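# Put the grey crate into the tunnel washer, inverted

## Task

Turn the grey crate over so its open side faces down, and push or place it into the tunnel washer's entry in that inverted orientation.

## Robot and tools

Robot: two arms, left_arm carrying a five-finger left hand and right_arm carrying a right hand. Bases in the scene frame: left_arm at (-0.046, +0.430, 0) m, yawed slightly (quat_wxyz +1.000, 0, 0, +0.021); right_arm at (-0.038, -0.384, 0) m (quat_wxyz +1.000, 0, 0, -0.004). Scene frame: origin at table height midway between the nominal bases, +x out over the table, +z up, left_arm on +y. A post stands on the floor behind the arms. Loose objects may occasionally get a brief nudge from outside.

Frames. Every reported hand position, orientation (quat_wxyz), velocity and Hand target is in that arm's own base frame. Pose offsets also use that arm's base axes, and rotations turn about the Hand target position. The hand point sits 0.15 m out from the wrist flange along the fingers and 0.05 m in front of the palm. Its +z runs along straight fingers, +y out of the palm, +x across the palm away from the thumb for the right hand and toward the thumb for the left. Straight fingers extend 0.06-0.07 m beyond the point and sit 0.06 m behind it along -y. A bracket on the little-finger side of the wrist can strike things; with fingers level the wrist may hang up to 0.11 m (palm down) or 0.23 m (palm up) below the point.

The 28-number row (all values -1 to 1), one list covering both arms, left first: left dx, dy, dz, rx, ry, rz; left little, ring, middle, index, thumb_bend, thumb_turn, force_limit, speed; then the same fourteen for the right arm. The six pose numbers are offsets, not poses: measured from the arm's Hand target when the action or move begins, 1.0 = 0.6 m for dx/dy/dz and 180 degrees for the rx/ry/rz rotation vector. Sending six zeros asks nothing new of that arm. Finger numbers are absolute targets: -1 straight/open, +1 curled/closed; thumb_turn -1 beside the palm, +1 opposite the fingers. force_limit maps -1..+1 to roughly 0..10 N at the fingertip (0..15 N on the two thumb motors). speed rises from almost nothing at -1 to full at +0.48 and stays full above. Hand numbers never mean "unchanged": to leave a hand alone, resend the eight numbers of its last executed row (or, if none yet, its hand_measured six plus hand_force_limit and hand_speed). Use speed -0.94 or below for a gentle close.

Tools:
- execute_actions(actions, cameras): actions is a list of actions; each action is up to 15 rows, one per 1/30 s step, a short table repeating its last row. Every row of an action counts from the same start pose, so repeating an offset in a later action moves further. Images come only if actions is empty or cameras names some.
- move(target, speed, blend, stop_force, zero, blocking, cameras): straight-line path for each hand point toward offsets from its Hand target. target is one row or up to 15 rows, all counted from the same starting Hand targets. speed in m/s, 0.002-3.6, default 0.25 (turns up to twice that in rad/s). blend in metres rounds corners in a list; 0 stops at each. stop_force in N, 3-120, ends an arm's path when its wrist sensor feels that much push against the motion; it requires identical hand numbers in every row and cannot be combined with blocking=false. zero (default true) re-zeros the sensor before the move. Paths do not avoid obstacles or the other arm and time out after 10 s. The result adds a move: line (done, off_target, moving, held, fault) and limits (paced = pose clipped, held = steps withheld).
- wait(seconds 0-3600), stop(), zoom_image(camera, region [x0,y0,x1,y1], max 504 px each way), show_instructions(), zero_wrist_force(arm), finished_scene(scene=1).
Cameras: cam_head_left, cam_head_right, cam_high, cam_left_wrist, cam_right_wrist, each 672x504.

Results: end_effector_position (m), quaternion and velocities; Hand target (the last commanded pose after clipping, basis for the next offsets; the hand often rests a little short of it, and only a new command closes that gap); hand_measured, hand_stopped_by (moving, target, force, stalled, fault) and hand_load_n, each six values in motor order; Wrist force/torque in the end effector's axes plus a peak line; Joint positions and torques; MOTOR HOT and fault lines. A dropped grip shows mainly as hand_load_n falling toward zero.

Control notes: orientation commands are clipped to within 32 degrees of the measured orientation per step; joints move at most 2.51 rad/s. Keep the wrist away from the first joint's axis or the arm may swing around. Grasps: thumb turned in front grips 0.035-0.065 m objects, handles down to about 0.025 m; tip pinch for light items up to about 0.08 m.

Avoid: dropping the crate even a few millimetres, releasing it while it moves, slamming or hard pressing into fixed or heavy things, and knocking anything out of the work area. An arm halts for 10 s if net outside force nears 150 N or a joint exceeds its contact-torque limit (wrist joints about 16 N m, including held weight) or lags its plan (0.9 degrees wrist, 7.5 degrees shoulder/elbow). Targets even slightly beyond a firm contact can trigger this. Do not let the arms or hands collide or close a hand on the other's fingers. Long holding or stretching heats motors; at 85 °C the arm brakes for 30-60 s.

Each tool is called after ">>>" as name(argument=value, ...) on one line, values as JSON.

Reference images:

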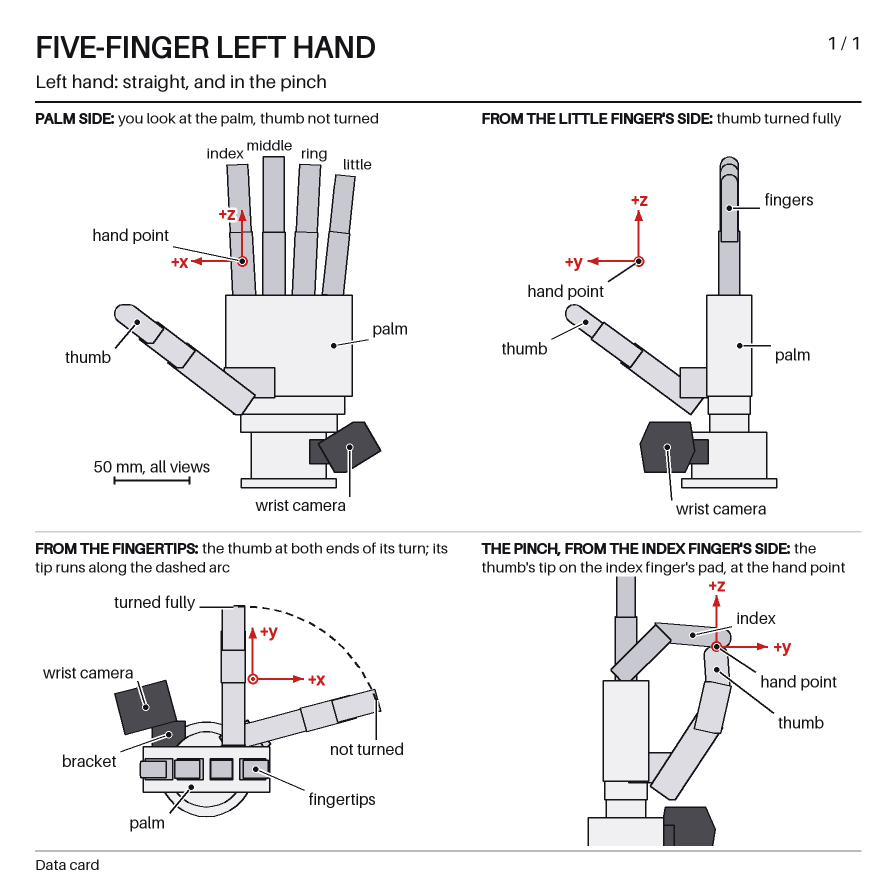

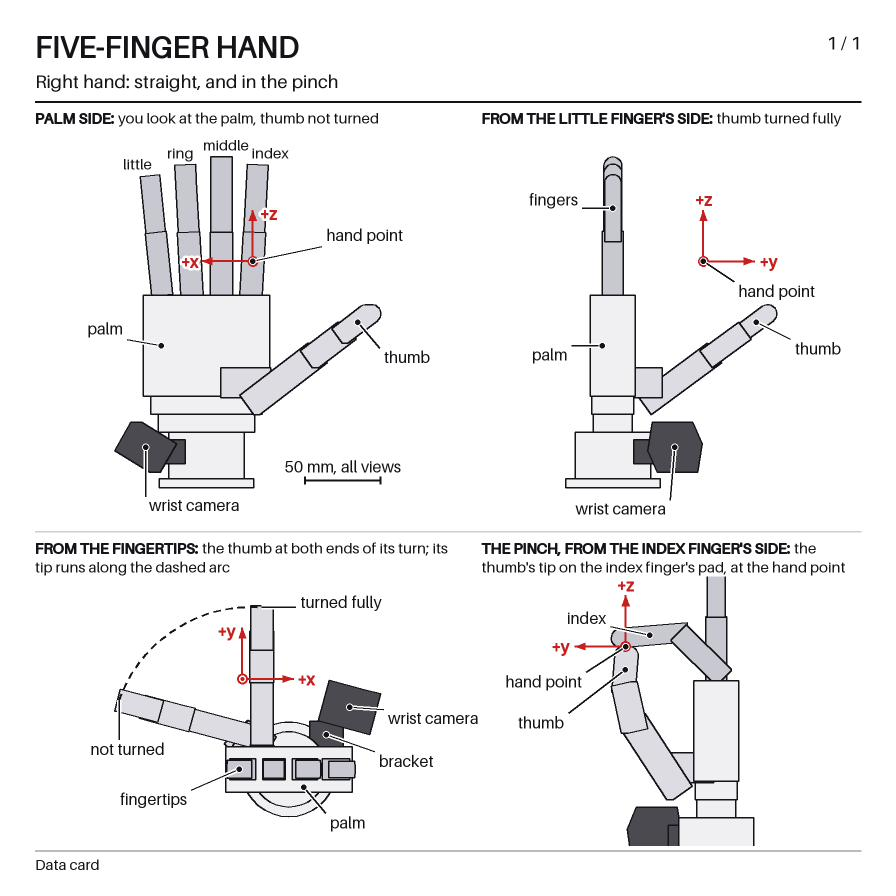

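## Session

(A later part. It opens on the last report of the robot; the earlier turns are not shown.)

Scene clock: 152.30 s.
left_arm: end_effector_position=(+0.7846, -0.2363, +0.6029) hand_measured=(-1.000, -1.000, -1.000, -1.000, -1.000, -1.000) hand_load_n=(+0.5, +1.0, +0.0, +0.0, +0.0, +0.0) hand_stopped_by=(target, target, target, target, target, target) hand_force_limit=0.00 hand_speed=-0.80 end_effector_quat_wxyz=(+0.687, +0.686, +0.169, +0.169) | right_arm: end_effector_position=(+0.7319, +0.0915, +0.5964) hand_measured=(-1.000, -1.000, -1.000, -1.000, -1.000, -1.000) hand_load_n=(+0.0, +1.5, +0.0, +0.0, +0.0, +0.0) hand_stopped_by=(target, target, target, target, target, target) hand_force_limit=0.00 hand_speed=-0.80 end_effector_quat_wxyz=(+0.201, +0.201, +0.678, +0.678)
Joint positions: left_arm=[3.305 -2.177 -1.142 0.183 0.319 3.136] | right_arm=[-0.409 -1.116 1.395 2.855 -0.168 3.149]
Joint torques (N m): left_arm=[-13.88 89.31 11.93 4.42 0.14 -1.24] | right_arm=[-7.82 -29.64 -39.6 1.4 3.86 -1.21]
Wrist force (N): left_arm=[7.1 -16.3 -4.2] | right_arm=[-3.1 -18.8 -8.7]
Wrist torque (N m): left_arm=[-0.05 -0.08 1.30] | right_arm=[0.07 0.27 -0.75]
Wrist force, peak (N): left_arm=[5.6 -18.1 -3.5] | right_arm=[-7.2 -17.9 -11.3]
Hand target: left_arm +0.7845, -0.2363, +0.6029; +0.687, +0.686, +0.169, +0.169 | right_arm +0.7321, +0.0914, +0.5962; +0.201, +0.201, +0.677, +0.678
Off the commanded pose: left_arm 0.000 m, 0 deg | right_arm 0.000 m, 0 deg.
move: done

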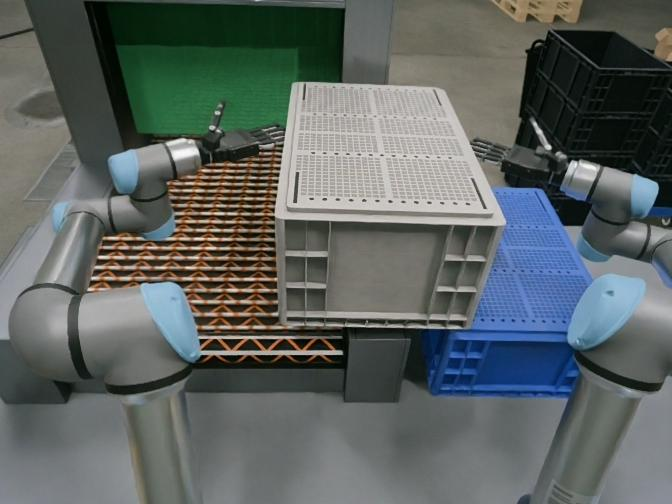

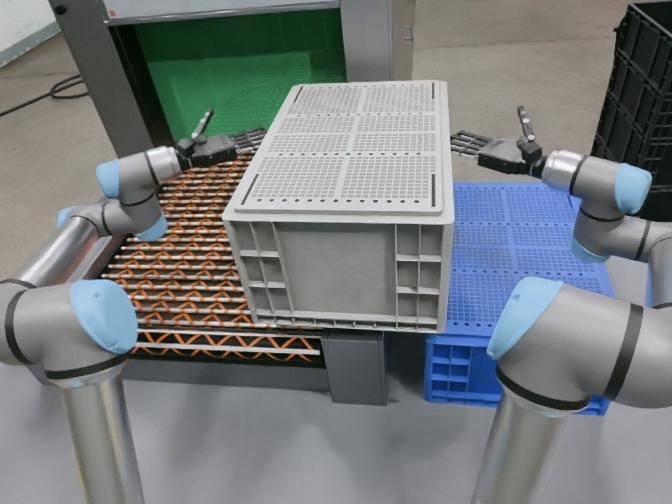

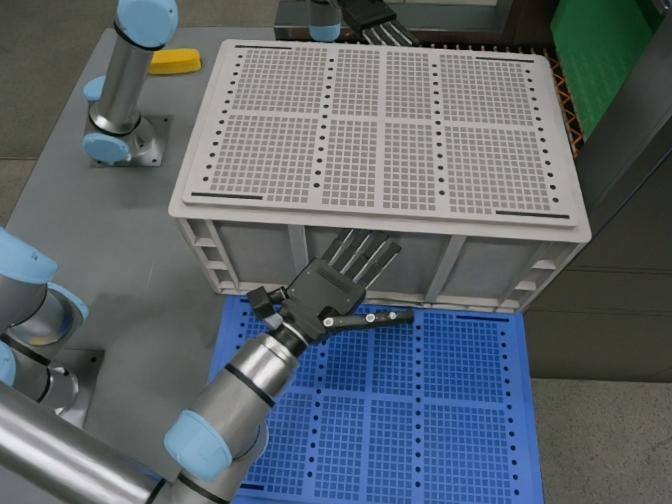

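>>> move(target=[0.0112,0.2664,0,0,0,0,-1,-1,-1,-1,-1,-1,0,-0.8,-0.0021,0.2667,0,0,0,0,-1,-1,-1,-1,-1,-1,0,-0.8], speed=0.08)

>>> move(target=[0.0105,0.25,0,0,0,0,-1,-1,-1,-1,-1,-1,0,-0.8,-0.002,0.25,0,0,0,0,-1,-1,-1,-1,-1,-1,0,-0.8], speed=0.08, cameras=["cam_head_left", "cam_head_right", "cam_high"])

Scene clock: 154.97 s.
left_arm: end_effector_position=(+0.7913, -0.0764, +0.6029) hand_measured=(-1.000, -1.000, -1.000, -1.000, -1.000, -1.000) hand_load_n=(+0.5, +1.0, +0.0, +0.0, +0.0, +0.0) hand_stopped_by=(target, target, target, target, target, target) hand_force_limit=0.00 hand_speed=-0.80 end_effector_quat_wxyz=(+0.687, +0.686, +0.169, +0.169) | right_arm: end_effector_position=(+0.7309, +0.2514, +0.5962) hand_measured=(-1.000, -1.000, -1.000, -1.000, -1.000, -1.000) hand_load_n=(+0.0, +1.5, +0.0, +0.0, +0.0, +0.0) hand_stopped_by=(target, target, target, target, target, target) hand_force_limit=0.00 hand_speed=-0.80 end_effector_quat_wxyz=(+0.201, +0.201, +0.677, +0.678)
Joint positions: left_arm=[3.544 -2.232 -1.05 0.163 0.081 3.119] | right_arm=[-0.133 -1.133 1.421 2.851 -0.444 3.144]
Joint torques (N m): left_arm=[-13.79 48.49 11.91 3.43 -0.7 -1.97] | right_arm=[-2.11 -33.63 -20.08 -1.5 3.33 -0.61]
Wrist force (N): left_arm=[8.6 -16.5 -5.9] | right_arm=[-4.1 -18.6 -10.2]
Wrist torque (N m): left_arm=[-0.02 -0.21 1.40] | right_arm=[0.15 0.30 -0.81]
Wrist force, peak (N): left_arm=[9.0 -16.5 -5.9] | right_arm=[-5.9 -17.8 -11.9]
Hand target: left_arm +0.7913, -0.0764, +0.6029; +0.687, +0.686, +0.169, +0.169 | right_arm +0.7308, +0.2514, +0.5962; +0.201, +0.201, +0.677, +0.678
Off the commanded pose: left_arm 0.000 m, 0 deg | right_arm 0.000 m, 0 deg.
move: done

Scene clock: 157.27 s.
left_arm: end_effector_position=(+0.7976, +0.0736, +0.6028) hand_measured=(-1.000, -1.000, -1.000, -1.000, -1.000, -1.000) hand_load_n=(+0.0, +1.0, +0.0, +0.0, +0.0, +0.0) hand_stopped_by=(target, target, target, target, target, target) hand_force_limit=0.00 hand_speed=-0.80 end_effector_quat_wxyz=(+0.687, +0.686, +0.169, +0.169) | right_arm: end_effector_position=(+0.7298, +0.4015, +0.5959) hand_measured=(-1.000, -1.000, -1.000, -1.000, -1.000, -1.000) hand_load_n=(+0.0, +1.5, +0.0, +0.0, +0.0, +0.0) hand_stopped_by=(target, target, target, target, target, target) hand_force_limit=0.00 hand_speed=-0.80 end_effector_quat_wxyz=(+0.201, +0.201, +0.678, +0.678)
Joint positions: left_arm=[3.735 -2.374 -0.807 0.023 -0.111 3.157] | right_arm=[0.13 -1.055 1.303 2.892 -0.707 3.143]
Joint torques (N m): left_arm=[-15.32 72.38 10.42 0.53 -0.35 -0.62] | right_arm=[-4.27 -76.32 -10.27 -6.25 3.96 -1.06]
Wrist force (N): left_arm=[8.5 -16.3 -7.1] | right_arm=[-5.0 -19.2 -10.3]
Wrist torque (N m): left_arm=[0.09 -0.24 1.21] | right_arm=[0.12 0.26 -0.85]
Wrist force, peak (N): left_arm=[12.9 -15.9 -10.8] | right_arm=[-7.8 -19.5 -15.3]
Hand target: left_arm +0.7976, +0.0736, +0.6029; +0.687, +0.686, +0.169, +0.169 | right_arm +0.7296, +0.4014, +0.5962; +0.201, +0.201, +0.677, +0.678
Off the commanded pose: left_arm 0.000 m, 0 deg | right_arm 0.000 m, 0 deg.
move: done

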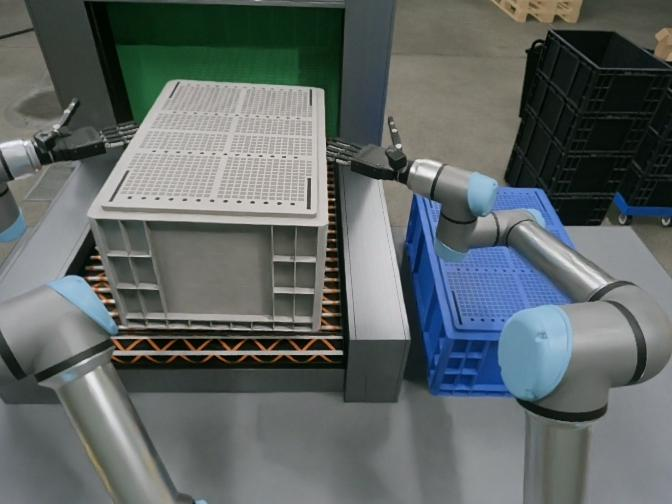

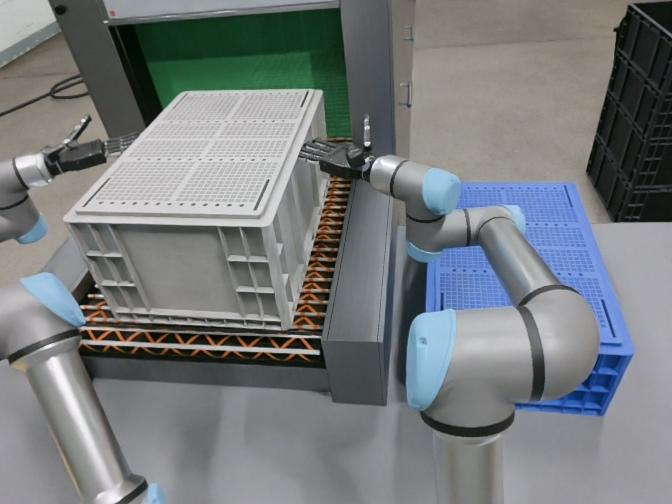

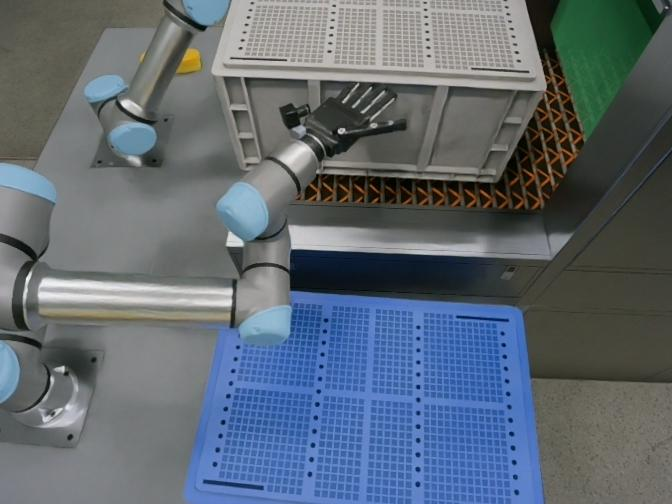

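>>> move(target=[[0,0,-0.1,0,0,0,-1,-1,-1,-1,-1,-1,0,-0.8,0,0,-0.1,0,0,0,-1,-1,-1,-1,-1,-1,0,-0.8],[0.0999,-0.0042,-0.1667,0,0,0,-1,-1,-1,-1,-1,-1,0,-0.8,0.1,0.0008,-0.1667,0,0,0,-1,-1,-1,-1,-1,-1,0,-0.8]], speed=0.06, blend=[0.03,0], cameras=["cam_head_left", "cam_head_right", "cam_high", "cam_right_wrist", "cam_left_wrist"])

>>> zoom_image(camera="cam_head_left", region=[60, 180, 420, 400])

Scene clock: 160.40 s.
left_arm: end_effector_position=(+0.8575, +0.0710, +0.5029) hand_measured=(-1.000, -1.000, -1.000, -1.000, -1.000, -1.000) hand_load_n=(+0.0, +0.0, +0.0, +0.0, +0.0, +0.0) hand_stopped_by=(target, target, target, target, target, target) hand_force_limit=0.00 hand_speed=-0.80 end_effector_quat_wxyz=(+0.687, +0.686, +0.169, +0.169) end_effector_velocity=(+0.000, +0.001, +0.000) end_effector_angular_velocity=(+0.001, -0.002, +0.000) | right_arm: end_effector_position=(+0.7898, +0.4018, +0.4960) hand_measured=(-1.000, -1.000, -1.000, -1.000, -1.000, -1.000) hand_load_n=(-0.5, -0.5, +0.0, +0.0, +0.0, +0.0) hand_stopped_by=(target, target, target, target, target, target) hand_force_limit=0.00 hand_speed=-0.80 end_effector_quat_wxyz=(+0.201, +0.201, +0.678, +0.678)
Joint positions: left_arm=[3.688 -2.588 -0.665 0.078 -0.063 3.174] | right_arm=[0.118 -0.842 1.217 2.765 -0.695 3.143]
Joint velocities: left_arm=[0.001 0 0 -0.003 -0.001 0.006] | right_arm=[within noise]
Joint torques (N m): left_arm=[3.35 44.69 12.4 -0.9 -3.19 1.35] | right_arm=[14.77 -75.86 -5.99 -4.14 3.08 1.28]
Wrist force (N): left_arm=[5.6 0.2 -2.8] | right_arm=[-7.1 -2.2 -3.6]
Wrist torque (N m): left_arm=[-0.16 0.04 0.23] | right_arm=[-0.28 -0.36 -0.21]
Wrist force, peak (N): left_arm=[9.9 -16.4 -7.6] | right_arm=[-5.9 -21.6 -9.9]
Hand target: left_arm +0.8575, +0.0710, +0.5029; +0.687, +0.686, +0.169, +0.169 | right_arm +0.7896, +0.4019, +0.4962; +0.201, +0.201, +0.677, +0.678
Off the commanded pose: left_arm 0.000 m, 0 deg | right_arm 0.000 m, 0 deg.
move: done

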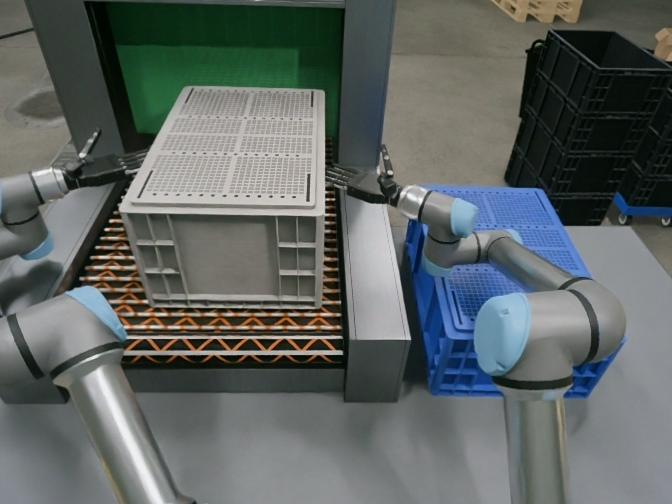

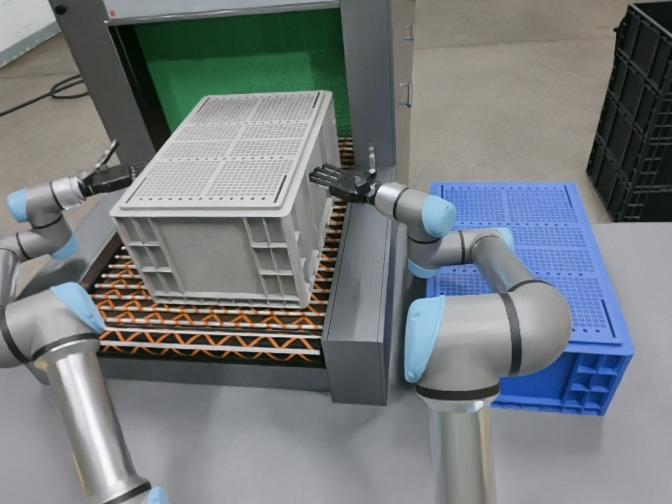

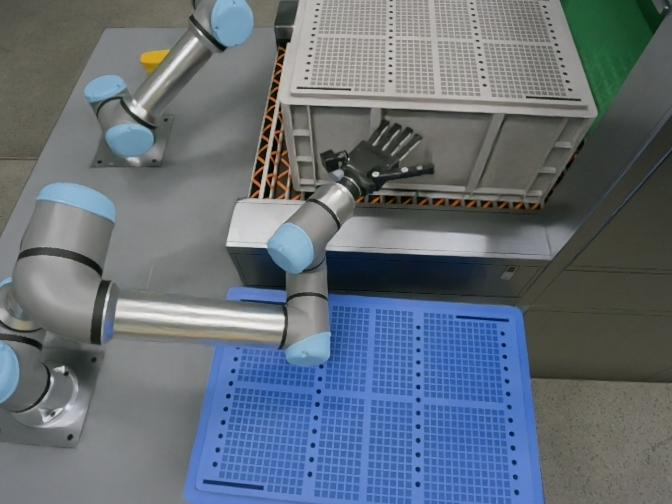

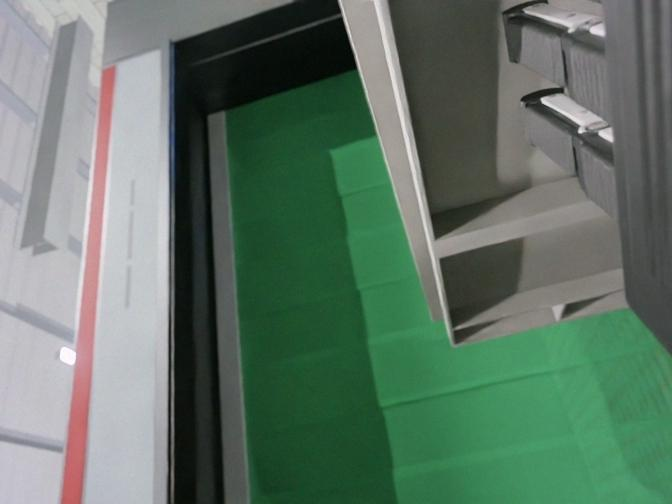

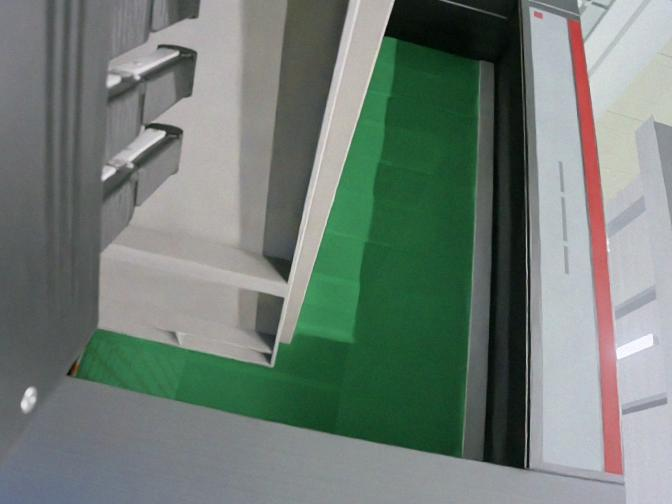

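Scaled by 1.400 from the camera's image (finer frame: 960x720).

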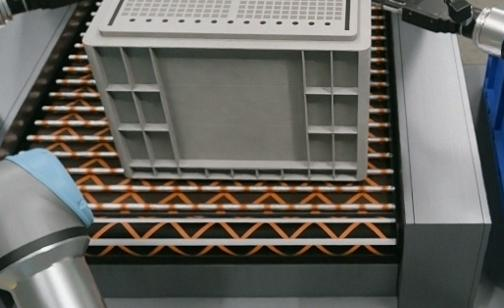

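>>> wait(seconds=1, cameras=["cam_head_left", "cam_high"])

>>> zoom_image(camera="cam_high", region=[230, 0, 620, 300])

Scene clock: 161.63 s.
left_arm: end_effector_position=(+0.8575, +0.0711, +0.5028) hand_measured=(-1.000, -1.000, -1.000, -1.000, -1.000, -1.000) hand_load_n=(+0.0, +0.0, +0.0, +0.0, +0.0, +0.0) hand_stopped_by=(target, target, target, target, target, target) hand_force_limit=0.00 hand_speed=-0.80 end_effector_quat_wxyz=(+0.687, +0.686, +0.169, +0.169) | right_arm: end_effector_position=(+0.7896, +0.4019, +0.4962) hand_measured=(-1.000, -1.000, -1.000, -1.000, -1.000, -1.000) hand_load_n=(+0.0, +0.0, +0.0, +0.0, +0.0, +0.0) hand_stopped_by=(target, target, target, target, target, target) hand_force_limit=0.00 hand_speed=-0.80 end_effector_quat_wxyz=(+0.201, +0.201, +0.677, +0.678)
Joint positions: left_arm=[3.688 -2.588 -0.665 0.078 -0.063 3.174] | right_arm=[0.119 -0.842 1.217 2.765 -0.695 3.143]
Joint torques (N m): left_arm=[6.4 86.89 7.14 2.05 -0.27 0.25] | right_arm=[18.54 -69.36 -6.27 -0.29 -1.61 0.58]
Wrist force (N): left_arm=[7.9 0.8 0.6] | right_arm=[-5.1 -2.3 -2.2]
Wrist torque (N m): left_arm=[-0.32 0.15 0.34] | right_arm=[-0.34 -0.42 -0.11]
Wrist force, peak (N): left_arm=[10.4 0.6 2.9] | right_arm=[-7.8 -2.1 -2.7]
Hand target: left_arm +0.8575, +0.0710, +0.5029; +0.687, +0.686, +0.169, +0.169 | right_arm +0.7896, +0.4019, +0.4962; +0.201, +0.201, +0.677, +0.678
Off the commanded pose: left_arm 0.000 m, 0 deg | right_arm 0.000 m, 0 deg.
wait: 1.00 s; at rest from the start

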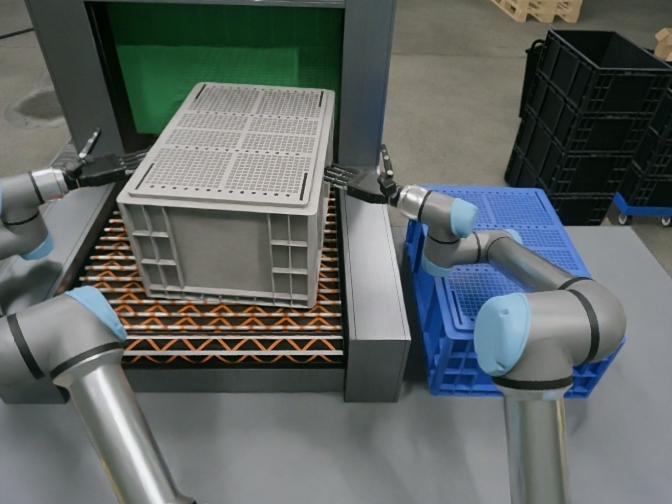

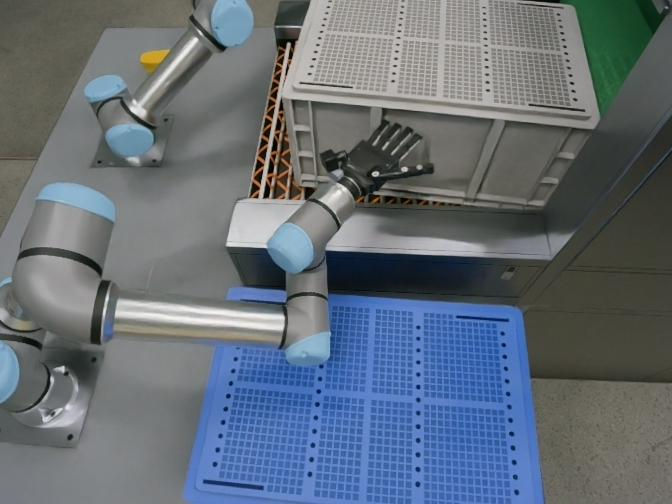

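Scaled by 1.292 from the camera's image (finer frame: 960x720).

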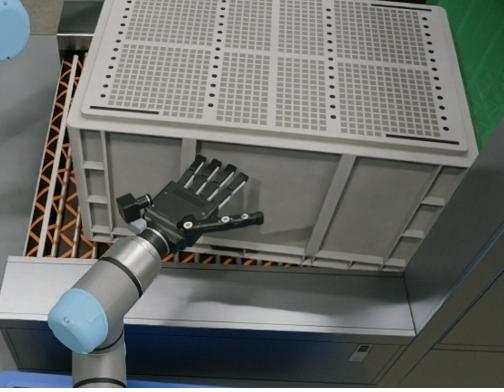

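>>> move(target=[0.03,0.16,0,0,0,0,-1,-1,-1,-1,-1,-1,0,-0.8,0.02,-0.16,0,0,0,0,-1,-1,-1,-1,-1,-1,0,-0.8], speed=0.12, cameras=["cam_head_left", "cam_head_right", "cam_high"])

Scene clock: 163.47 s.
left_arm: end_effector_position=(+0.8753, +0.1669, +0.5025) hand_measured=(-1.000, -1.000, -1.000, -1.000, -1.000, -1.000) hand_load_n=(+0.0, +0.0, +0.0, +0.0, +0.0, +0.0) hand_stopped_by=(target, target, target, target, target, target) hand_force_limit=0.00 hand_speed=-0.80 end_effector_quat_wxyz=(+0.692, +0.680, +0.171, +0.172) | right_arm: end_effector_position=(+0.8016, +0.3059, +0.4963) hand_measured=(-1.000, -1.000, -1.000, -1.000, -1.000, -1.000) hand_load_n=(+0.0, +0.0, +0.0, +0.0, +0.0, +0.0) hand_stopped_by=(target, target, target, target, target, target) hand_force_limit=0.00 hand_speed=-0.80 end_effector_quat_wxyz=(+0.201, +0.201, +0.677, +0.678)
Joint positions: left_arm=[3.776 -2.903 -0.043 -0.31 -0.145 3.253] | right_arm=[-0.032 -0.871 1.267 2.743 -0.545 3.144]
Joint torques (N m): left_arm=[-2.55 99.97 27.75 -0.29 -1.17 1] | right_arm=[3.94 -42.12 -32.47 1.25 1.06 0.16]
Wrist force (N): left_arm=[0.2 0.2 1.9] | right_arm=[0.9 -2.3 -1.3]
Wrist torque (N m): left_arm=[-0.41 0.25 -0.09] | right_arm=[-0.39 -0.30 0.18]
Wrist force, peak (N): left_arm=[7.9 0.9 0.7] | right_arm=[-5.3 -2.4 -2.2]
Hand target: left_arm +0.8755, +0.1670, +0.5029; +0.687, +0.686, +0.169, +0.169 | right_arm +0.8016, +0.3059, +0.4962; +0.201, +0.201, +0.677, +0.678
Off the commanded pose: left_arm 0.001 m, 1 deg | right_arm 0.000 m, 0 deg.
move: done

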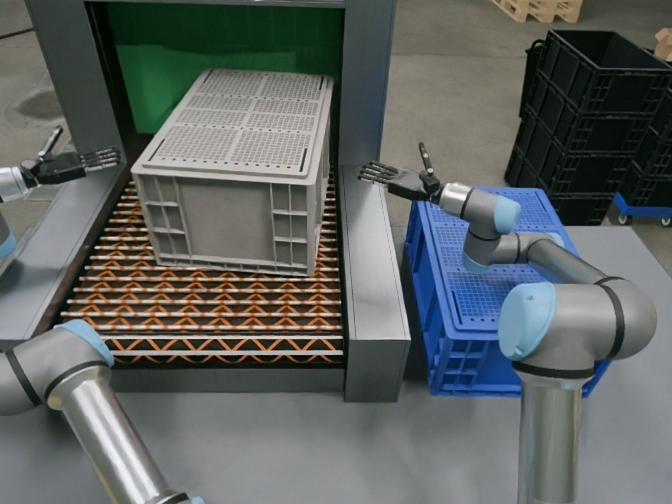

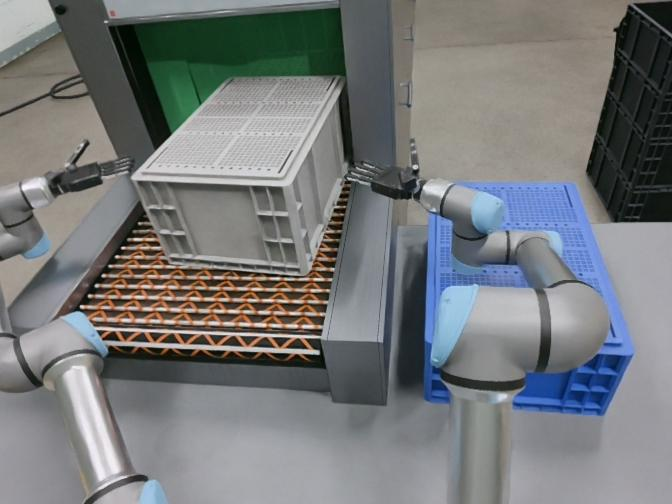

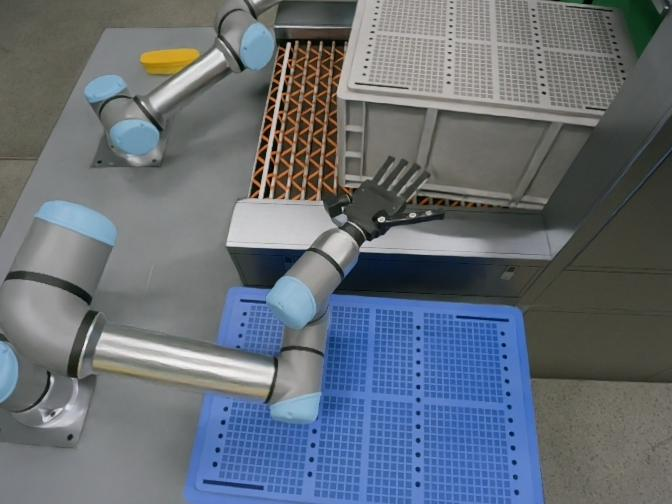

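>>> wait(seconds=0.7, cameras=["cam_head_left", "cam_head_right", "cam_high"])

Scene clock: 164.43 s.
left_arm: end_effector_position=(+0.8751, +0.1668, +0.5028) hand_measured=(-1.000, -1.000, -1.000, -1.000, -1.000, -1.000) hand_load_n=(+0.0, +0.0, +0.0, +0.0, +0.0, +0.0) hand_stopped_by=(target, target, target, target, target, target) hand_force_limit=0.00 hand_speed=-0.80 end_effector_quat_wxyz=(+0.692, +0.680, +0.171, +0.172) | right_arm: end_effector_position=(+0.8016, +0.3059, +0.4962) hand_measured=(-1.000, -1.000, -1.000, -1.000, -1.000, -1.000) hand_load_n=(+0.0, +0.0, +0.0, +0.0, +0.0, +0.0) hand_stopped_by=(target, target, target, target, target, target) hand_force_limit=0.00 hand_speed=-0.80 end_effector_quat_wxyz=(+0.201, +0.201, +0.677, +0.678)
Joint positions: left_arm=[3.776 -2.903 -0.043 -0.31 -0.145 3.253] | right_arm=[-0.032 -0.87 1.267 2.743 -0.545 3.144]
Joint torques (N m): left_arm=[0.84 99.65 29.73 -1.62 -0.66 0.59] | right_arm=[-0.59 -21.41 -33.35 1.36 2.73 -1.29]
Wrist force (N): left_arm=[0.2 -0.2 1.9] | right_arm=[1.2 -2.2 -1.3]
Wrist torque (N m): left_arm=[-0.48 0.25 -0.08] | right_arm=[-0.37 -0.34 0.20]
Wrist force, peak (N): left_arm=[0.1 0.3 2.0] | right_arm=[1.0 -2.4 -1.2]
Hand target: left_arm +0.8755, +0.1670, +0.5029; +0.687, +0.686, +0.169, +0.169 | right_arm +0.8016, +0.3059, +0.4962; +0.201, +0.201, +0.677, +0.678
Off the commanded pose: left_arm 0.000 m, 1 deg | right_arm 0.000 m, 0 deg.
wait: 0.70 s; at rest from the start

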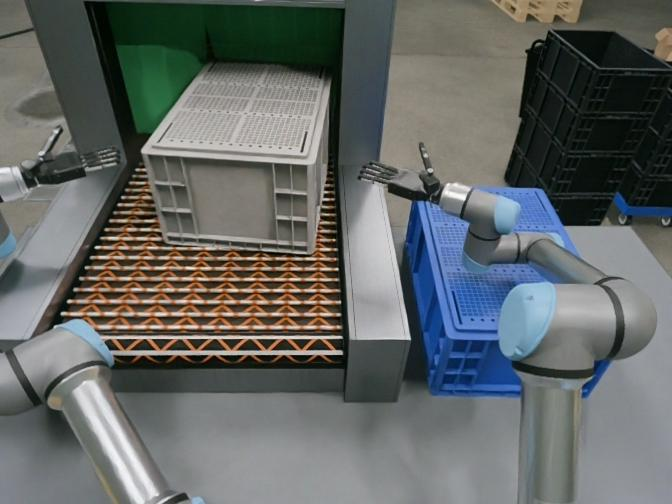

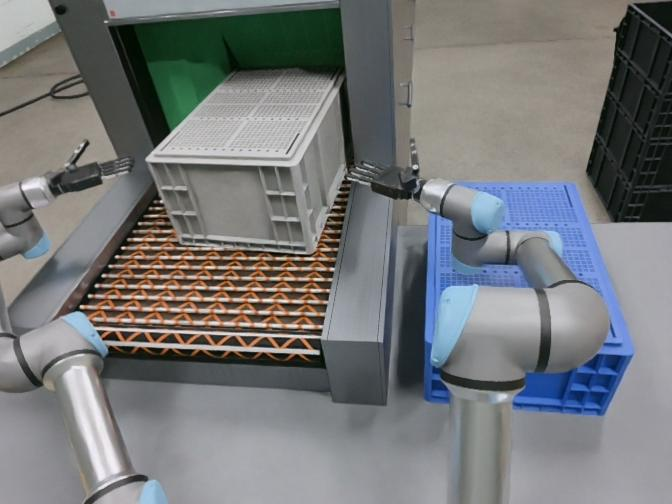

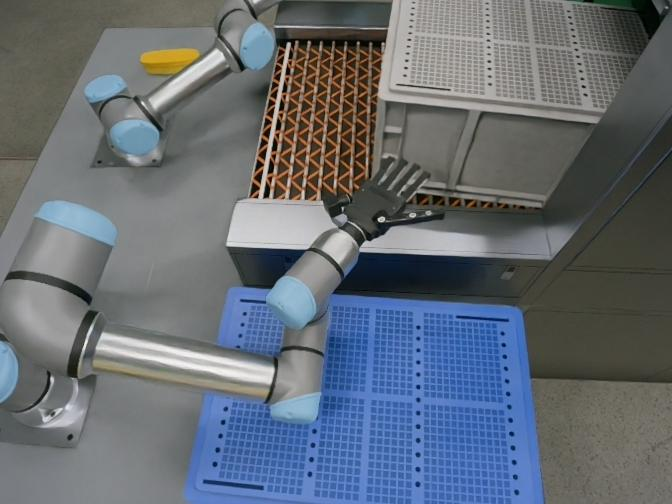

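>>> wait(seconds=2, cameras=["cam_head_left", "cam_high"])

Scene clock: 166.50 s.
left_arm: end_effector_position=(+0.8752, +0.1668, +0.5028) hand_measured=(-1.000, -1.000, -1.000, -1.000, -1.000, -1.000) hand_load_n=(+0.0, +0.0, +0.0, +0.0, +0.0, +0.0) hand_stopped_by=(target, target, target, target, target, target) hand_force_limit=0.00 hand_speed=-0.80 end_effector_quat_wxyz=(+0.692, +0.680, +0.171, +0.172) | right_arm: end_effector_position=(+0.8016, +0.3059, +0.4962) hand_measured=(-1.000, -1.000, -1.000, -1.000, -1.000, -1.000) hand_load_n=(+0.0, +0.0, +0.0, +0.0, +0.0, +0.0) hand_stopped_by=(target, target, target, target, target, target) hand_force_limit=0.00 hand_speed=-0.80 end_effector_quat_wxyz=(+0.201, +0.201, +0.677, +0.678)
Joint positions: left_arm=[3.776 -2.903 -0.043 -0.31 -0.145 3.253] | right_arm=[-0.032 -0.87 1.267 2.743 -0.545 3.144]
Joint torques (N m): left_arm=[6.31 99.72 29.19 -1.39 0.89 -0.88] | right_arm=[-10.05 -21.55 -33.1 1.29 2.56 -1.21]
Wrist force (N): left_arm=[0.3 0.1 1.8] | right_arm=[1.0 -2.1 -1.2]
Wrist torque (N m): left_arm=[-0.42 0.23 -0.08] | right_arm=[-0.37 -0.31 0.19]
Wrist force, peak (N): left_arm=[0.3 0.1 2.1] | right_arm=[1.1 -2.4 -1.4]
Hand target: left_arm +0.8755, +0.1670, +0.5029; +0.687, +0.686, +0.169, +0.169 | right_arm +0.8016, +0.3059, +0.4962; +0.201, +0.201, +0.677, +0.678
Off the commanded pose: left_arm 0.000 m, 1 deg | right_arm 0.000 m, 0 deg.
wait: 2.00 s; at rest by 0.10 s

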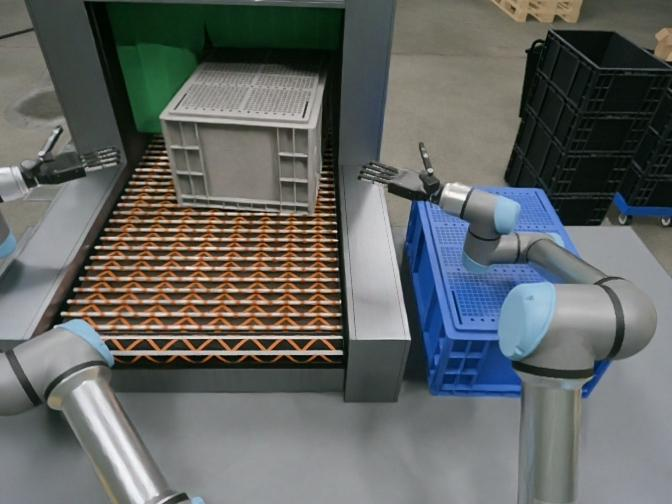

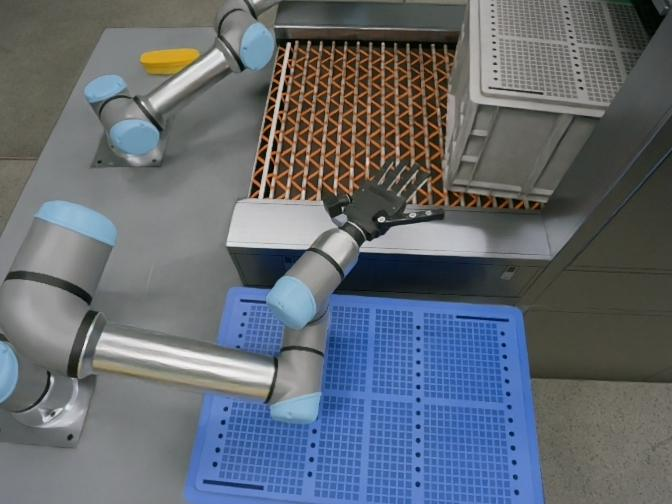

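>>> wait(seconds=3, cameras=["cam_head_left", "cam_high"])

Scene clock: 169.57 s.
left_arm: end_effector_position=(+0.8752, +0.1668, +0.5028) hand_measured=(-1.000, -1.000, -1.000, -1.000, -1.000, -1.000) hand_load_n=(+0.0, +0.0, +0.0, +0.0, +0.0, +0.0) hand_stopped_by=(target, target, target, target, target, target) hand_force_limit=0.00 hand_speed=-0.80 end_effector_quat_wxyz=(+0.692, +0.680, +0.171, +0.172) | right_arm: end_effector_position=(+0.8016, +0.3059, +0.4962) hand_measured=(-1.000, -1.000, -1.000, -1.000, -1.000, -1.000) hand_load_n=(+0.0, -0.5, +0.0, +0.0, +0.0, +0.0) hand_stopped_by=(target, target, target, target, target, target) hand_force_limit=0.00 hand_speed=-0.80 end_effector_quat_wxyz=(+0.201, +0.201, +0.677, +0.678)
Joint positions: left_arm=[3.776 -2.903 -0.043 -0.31 -0.145 3.253] | right_arm=[-0.032 -0.87 1.267 2.743 -0.545 3.144]
Joint torques (N m): left_arm=[7.53 99.35 29.47 -1.19 0.96 -1.14] | right_arm=[-11.92 -20.92 -33.24 1.32 2.72 -1.29]
Wrist force (N): left_arm=[0.3 0.0 1.8] | right_arm=[0.9 -2.1 -1.4]
Wrist torque (N m): left_arm=[-0.43 0.24 -0.08] | right_arm=[-0.35 -0.29 0.19]
Wrist force, peak (N): left_arm=[0.3 0.0 2.1] | right_arm=[1.1 -2.5 -1.1]
Hand target: left_arm +0.8755, +0.1670, +0.5029; +0.687, +0.686, +0.169, +0.169 | right_arm +0.8016, +0.3059, +0.4962; +0.201, +0.201, +0.677, +0.678
Off the commanded pose: left_arm 0.000 m, 1 deg | right_arm 0.000 m, 0 deg.
wait: 3.00 s; at rest by 0.10 s

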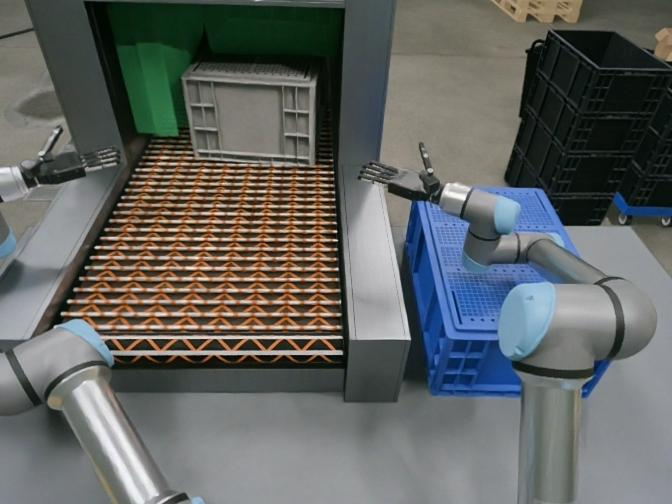

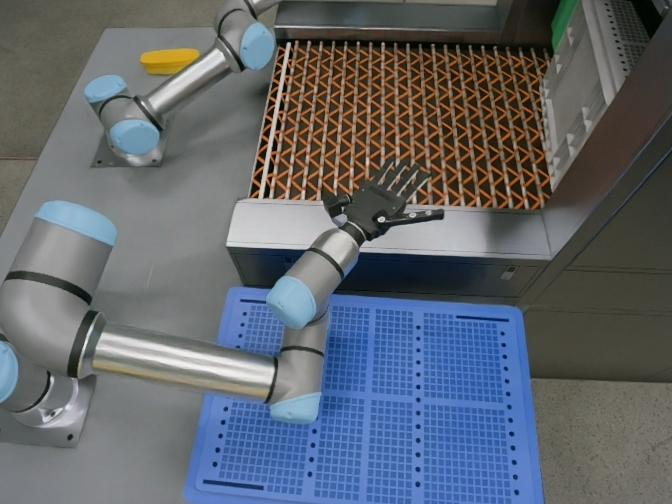

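>>> wait(seconds=4, cameras=["cam_head_left", "cam_head_right"])

Scene clock: 173.63 s.
left_arm: end_effector_position=(+0.8752, +0.1668, +0.5028) hand_measured=(-1.000, -1.000, -1.000, -1.000, -1.000, -1.000) hand_load_n=(+0.0, +0.0, +0.0, +0.0, +0.0, +0.0) hand_stopped_by=(target, target, target, target, target, target) hand_force_limit=0.00 hand_speed=-0.80 end_effector_quat_wxyz=(+0.692, +0.680, +0.171, +0.172) | right_arm: end_effector_position=(+0.8016, +0.3059, +0.4962) hand_measured=(-1.000, -1.000, -1.000, -1.000, -1.000, -1.000) hand_load_n=(+0.0, +0.0, +0.0, +0.0, +0.0, +0.0) hand_stopped_by=(target, target, target, target, target, target) hand_force_limit=0.00 hand_speed=-0.80 end_effector_quat_wxyz=(+0.201, +0.201, +0.677, +0.678)
Joint positions: left_arm=[3.776 -2.903 -0.043 -0.31 -0.145 3.253] | right_arm=[-0.032 -0.87 1.267 2.743 -0.545 3.144]
Joint torques (N m): left_arm=[8.44 99.69 29.33 -1.14 0.92 -1.26] | right_arm=[-11.91 -21.52 -32.96 1.3 2.6 -1.26]
Wrist force (N): left_arm=[-0.1 0.0 1.6] | right_arm=[0.9 -2.3 -1.3]
Wrist torque (N m): left_arm=[-0.43 0.29 -0.10] | right_arm=[-0.39 -0.30 0.18]
Wrist force, peak (N): left_arm=[0.2 0.0 2.2] | right_arm=[1.3 -2.5 -1.1]
Hand target: left_arm +0.8755, +0.1670, +0.5029; +0.687, +0.686, +0.169, +0.169 | right_arm +0.8016, +0.3059, +0.4962; +0.201, +0.201, +0.677, +0.678
Off the commanded pose: left_arm 0.000 m, 1 deg | right_arm 0.000 m, 0 deg.
wait: 4.00 s; at rest by 0.10 s

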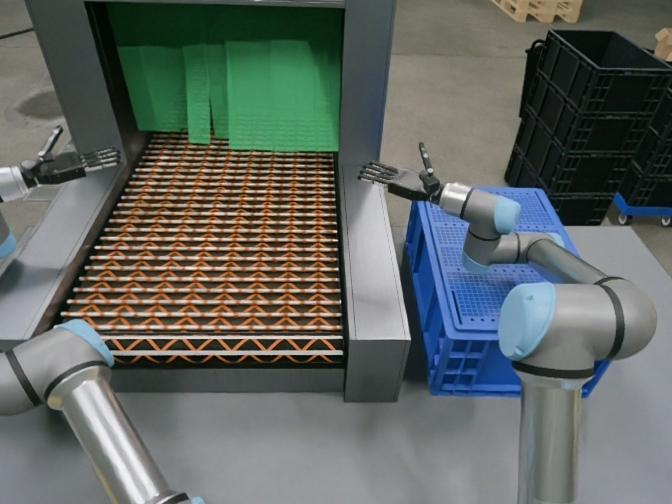

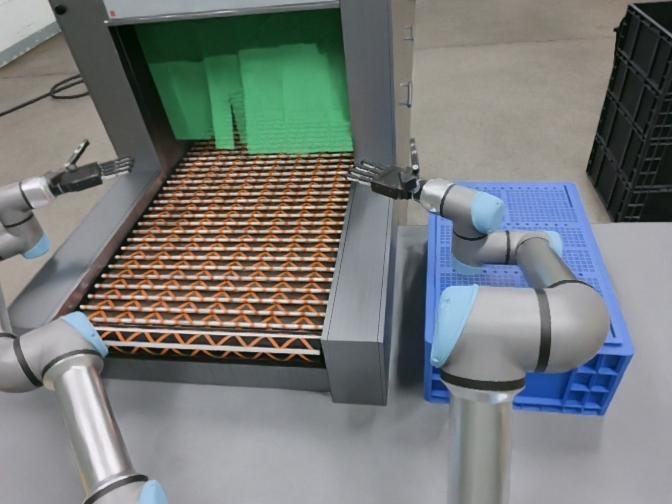

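>>> wait(seconds=3, cameras=["cam_head_left", "cam_high"])

Scene clock: 178.30 s.
left_arm: end_effector_position=(+0.8752, +0.1668, +0.5028) hand_measured=(-1.000, -1.000, -1.000, -1.000, -1.000, -1.000) hand_load_n=(+0.0, +0.0, +0.0, +0.0, +0.0, +0.0) hand_stopped_by=(target, target, target, target, target, target) hand_force_limit=0.00 hand_speed=-0.80 end_effector_quat_wxyz=(+0.692, +0.680, +0.171, +0.172) | right_arm: end_effector_position=(+0.8016, +0.3059, +0.4962) hand_measured=(-1.000, -1.000, -1.000, -1.000, -1.000, -1.000) hand_load_n=(+0.0, +0.0, +0.0, +0.5, +0.5, +0.0) hand_stopped_by=(target, target, target, target, target, target) hand_force_limit=0.00 hand_speed=-0.80 end_effector_quat_wxyz=(+0.201, +0.201, +0.677, +0.678)
Joint positions: left_arm=[3.776 -2.903 -0.043 -0.31 -0.145 3.253] | right_arm=[-0.032 -0.87 1.267 2.743 -0.545 3.144]
Joint torques (N m): left_arm=[8 100.8 28.35 -1.33 0.91 -1.23] | right_arm=[-12.08 -20.57 -32.61 1.4 2.7 -1.28]
Wrist force (N): left_arm=[0.4 0.2 1.8] | right_arm=[0.8 -2.3 -1.1]
Wrist torque (N m): left_arm=[-0.40 0.22 -0.08] | right_arm=[-0.40 -0.29 0.18]
Wrist force, peak (N): left_arm=[0.2 0.0 2.2] | right_arm=[1.1 -2.3 -1.6]
Hand target: left_arm +0.8755, +0.1670, +0.5029; +0.687, +0.686, +0.169, +0.169 | right_arm +0.8016, +0.3059, +0.4962; +0.201, +0.201, +0.677, +0.678
Off the commanded pose: left_arm 0.000 m, 1 deg | right_arm 0.000 m, 0 deg.
wait: 3.00 s; at rest from the start

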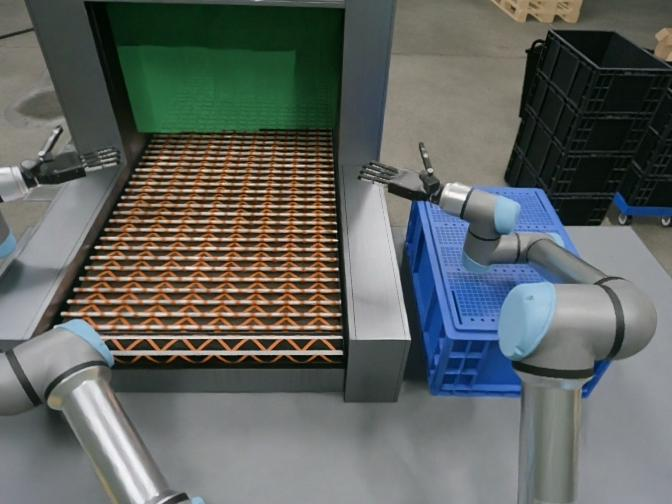

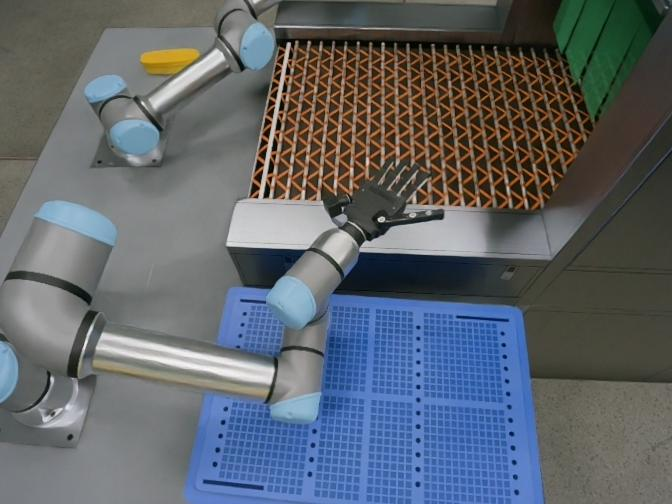

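The crate has gone through the curtain into the washer, still upside down.

>>> finished_scene()

The scene is finished: the task was done.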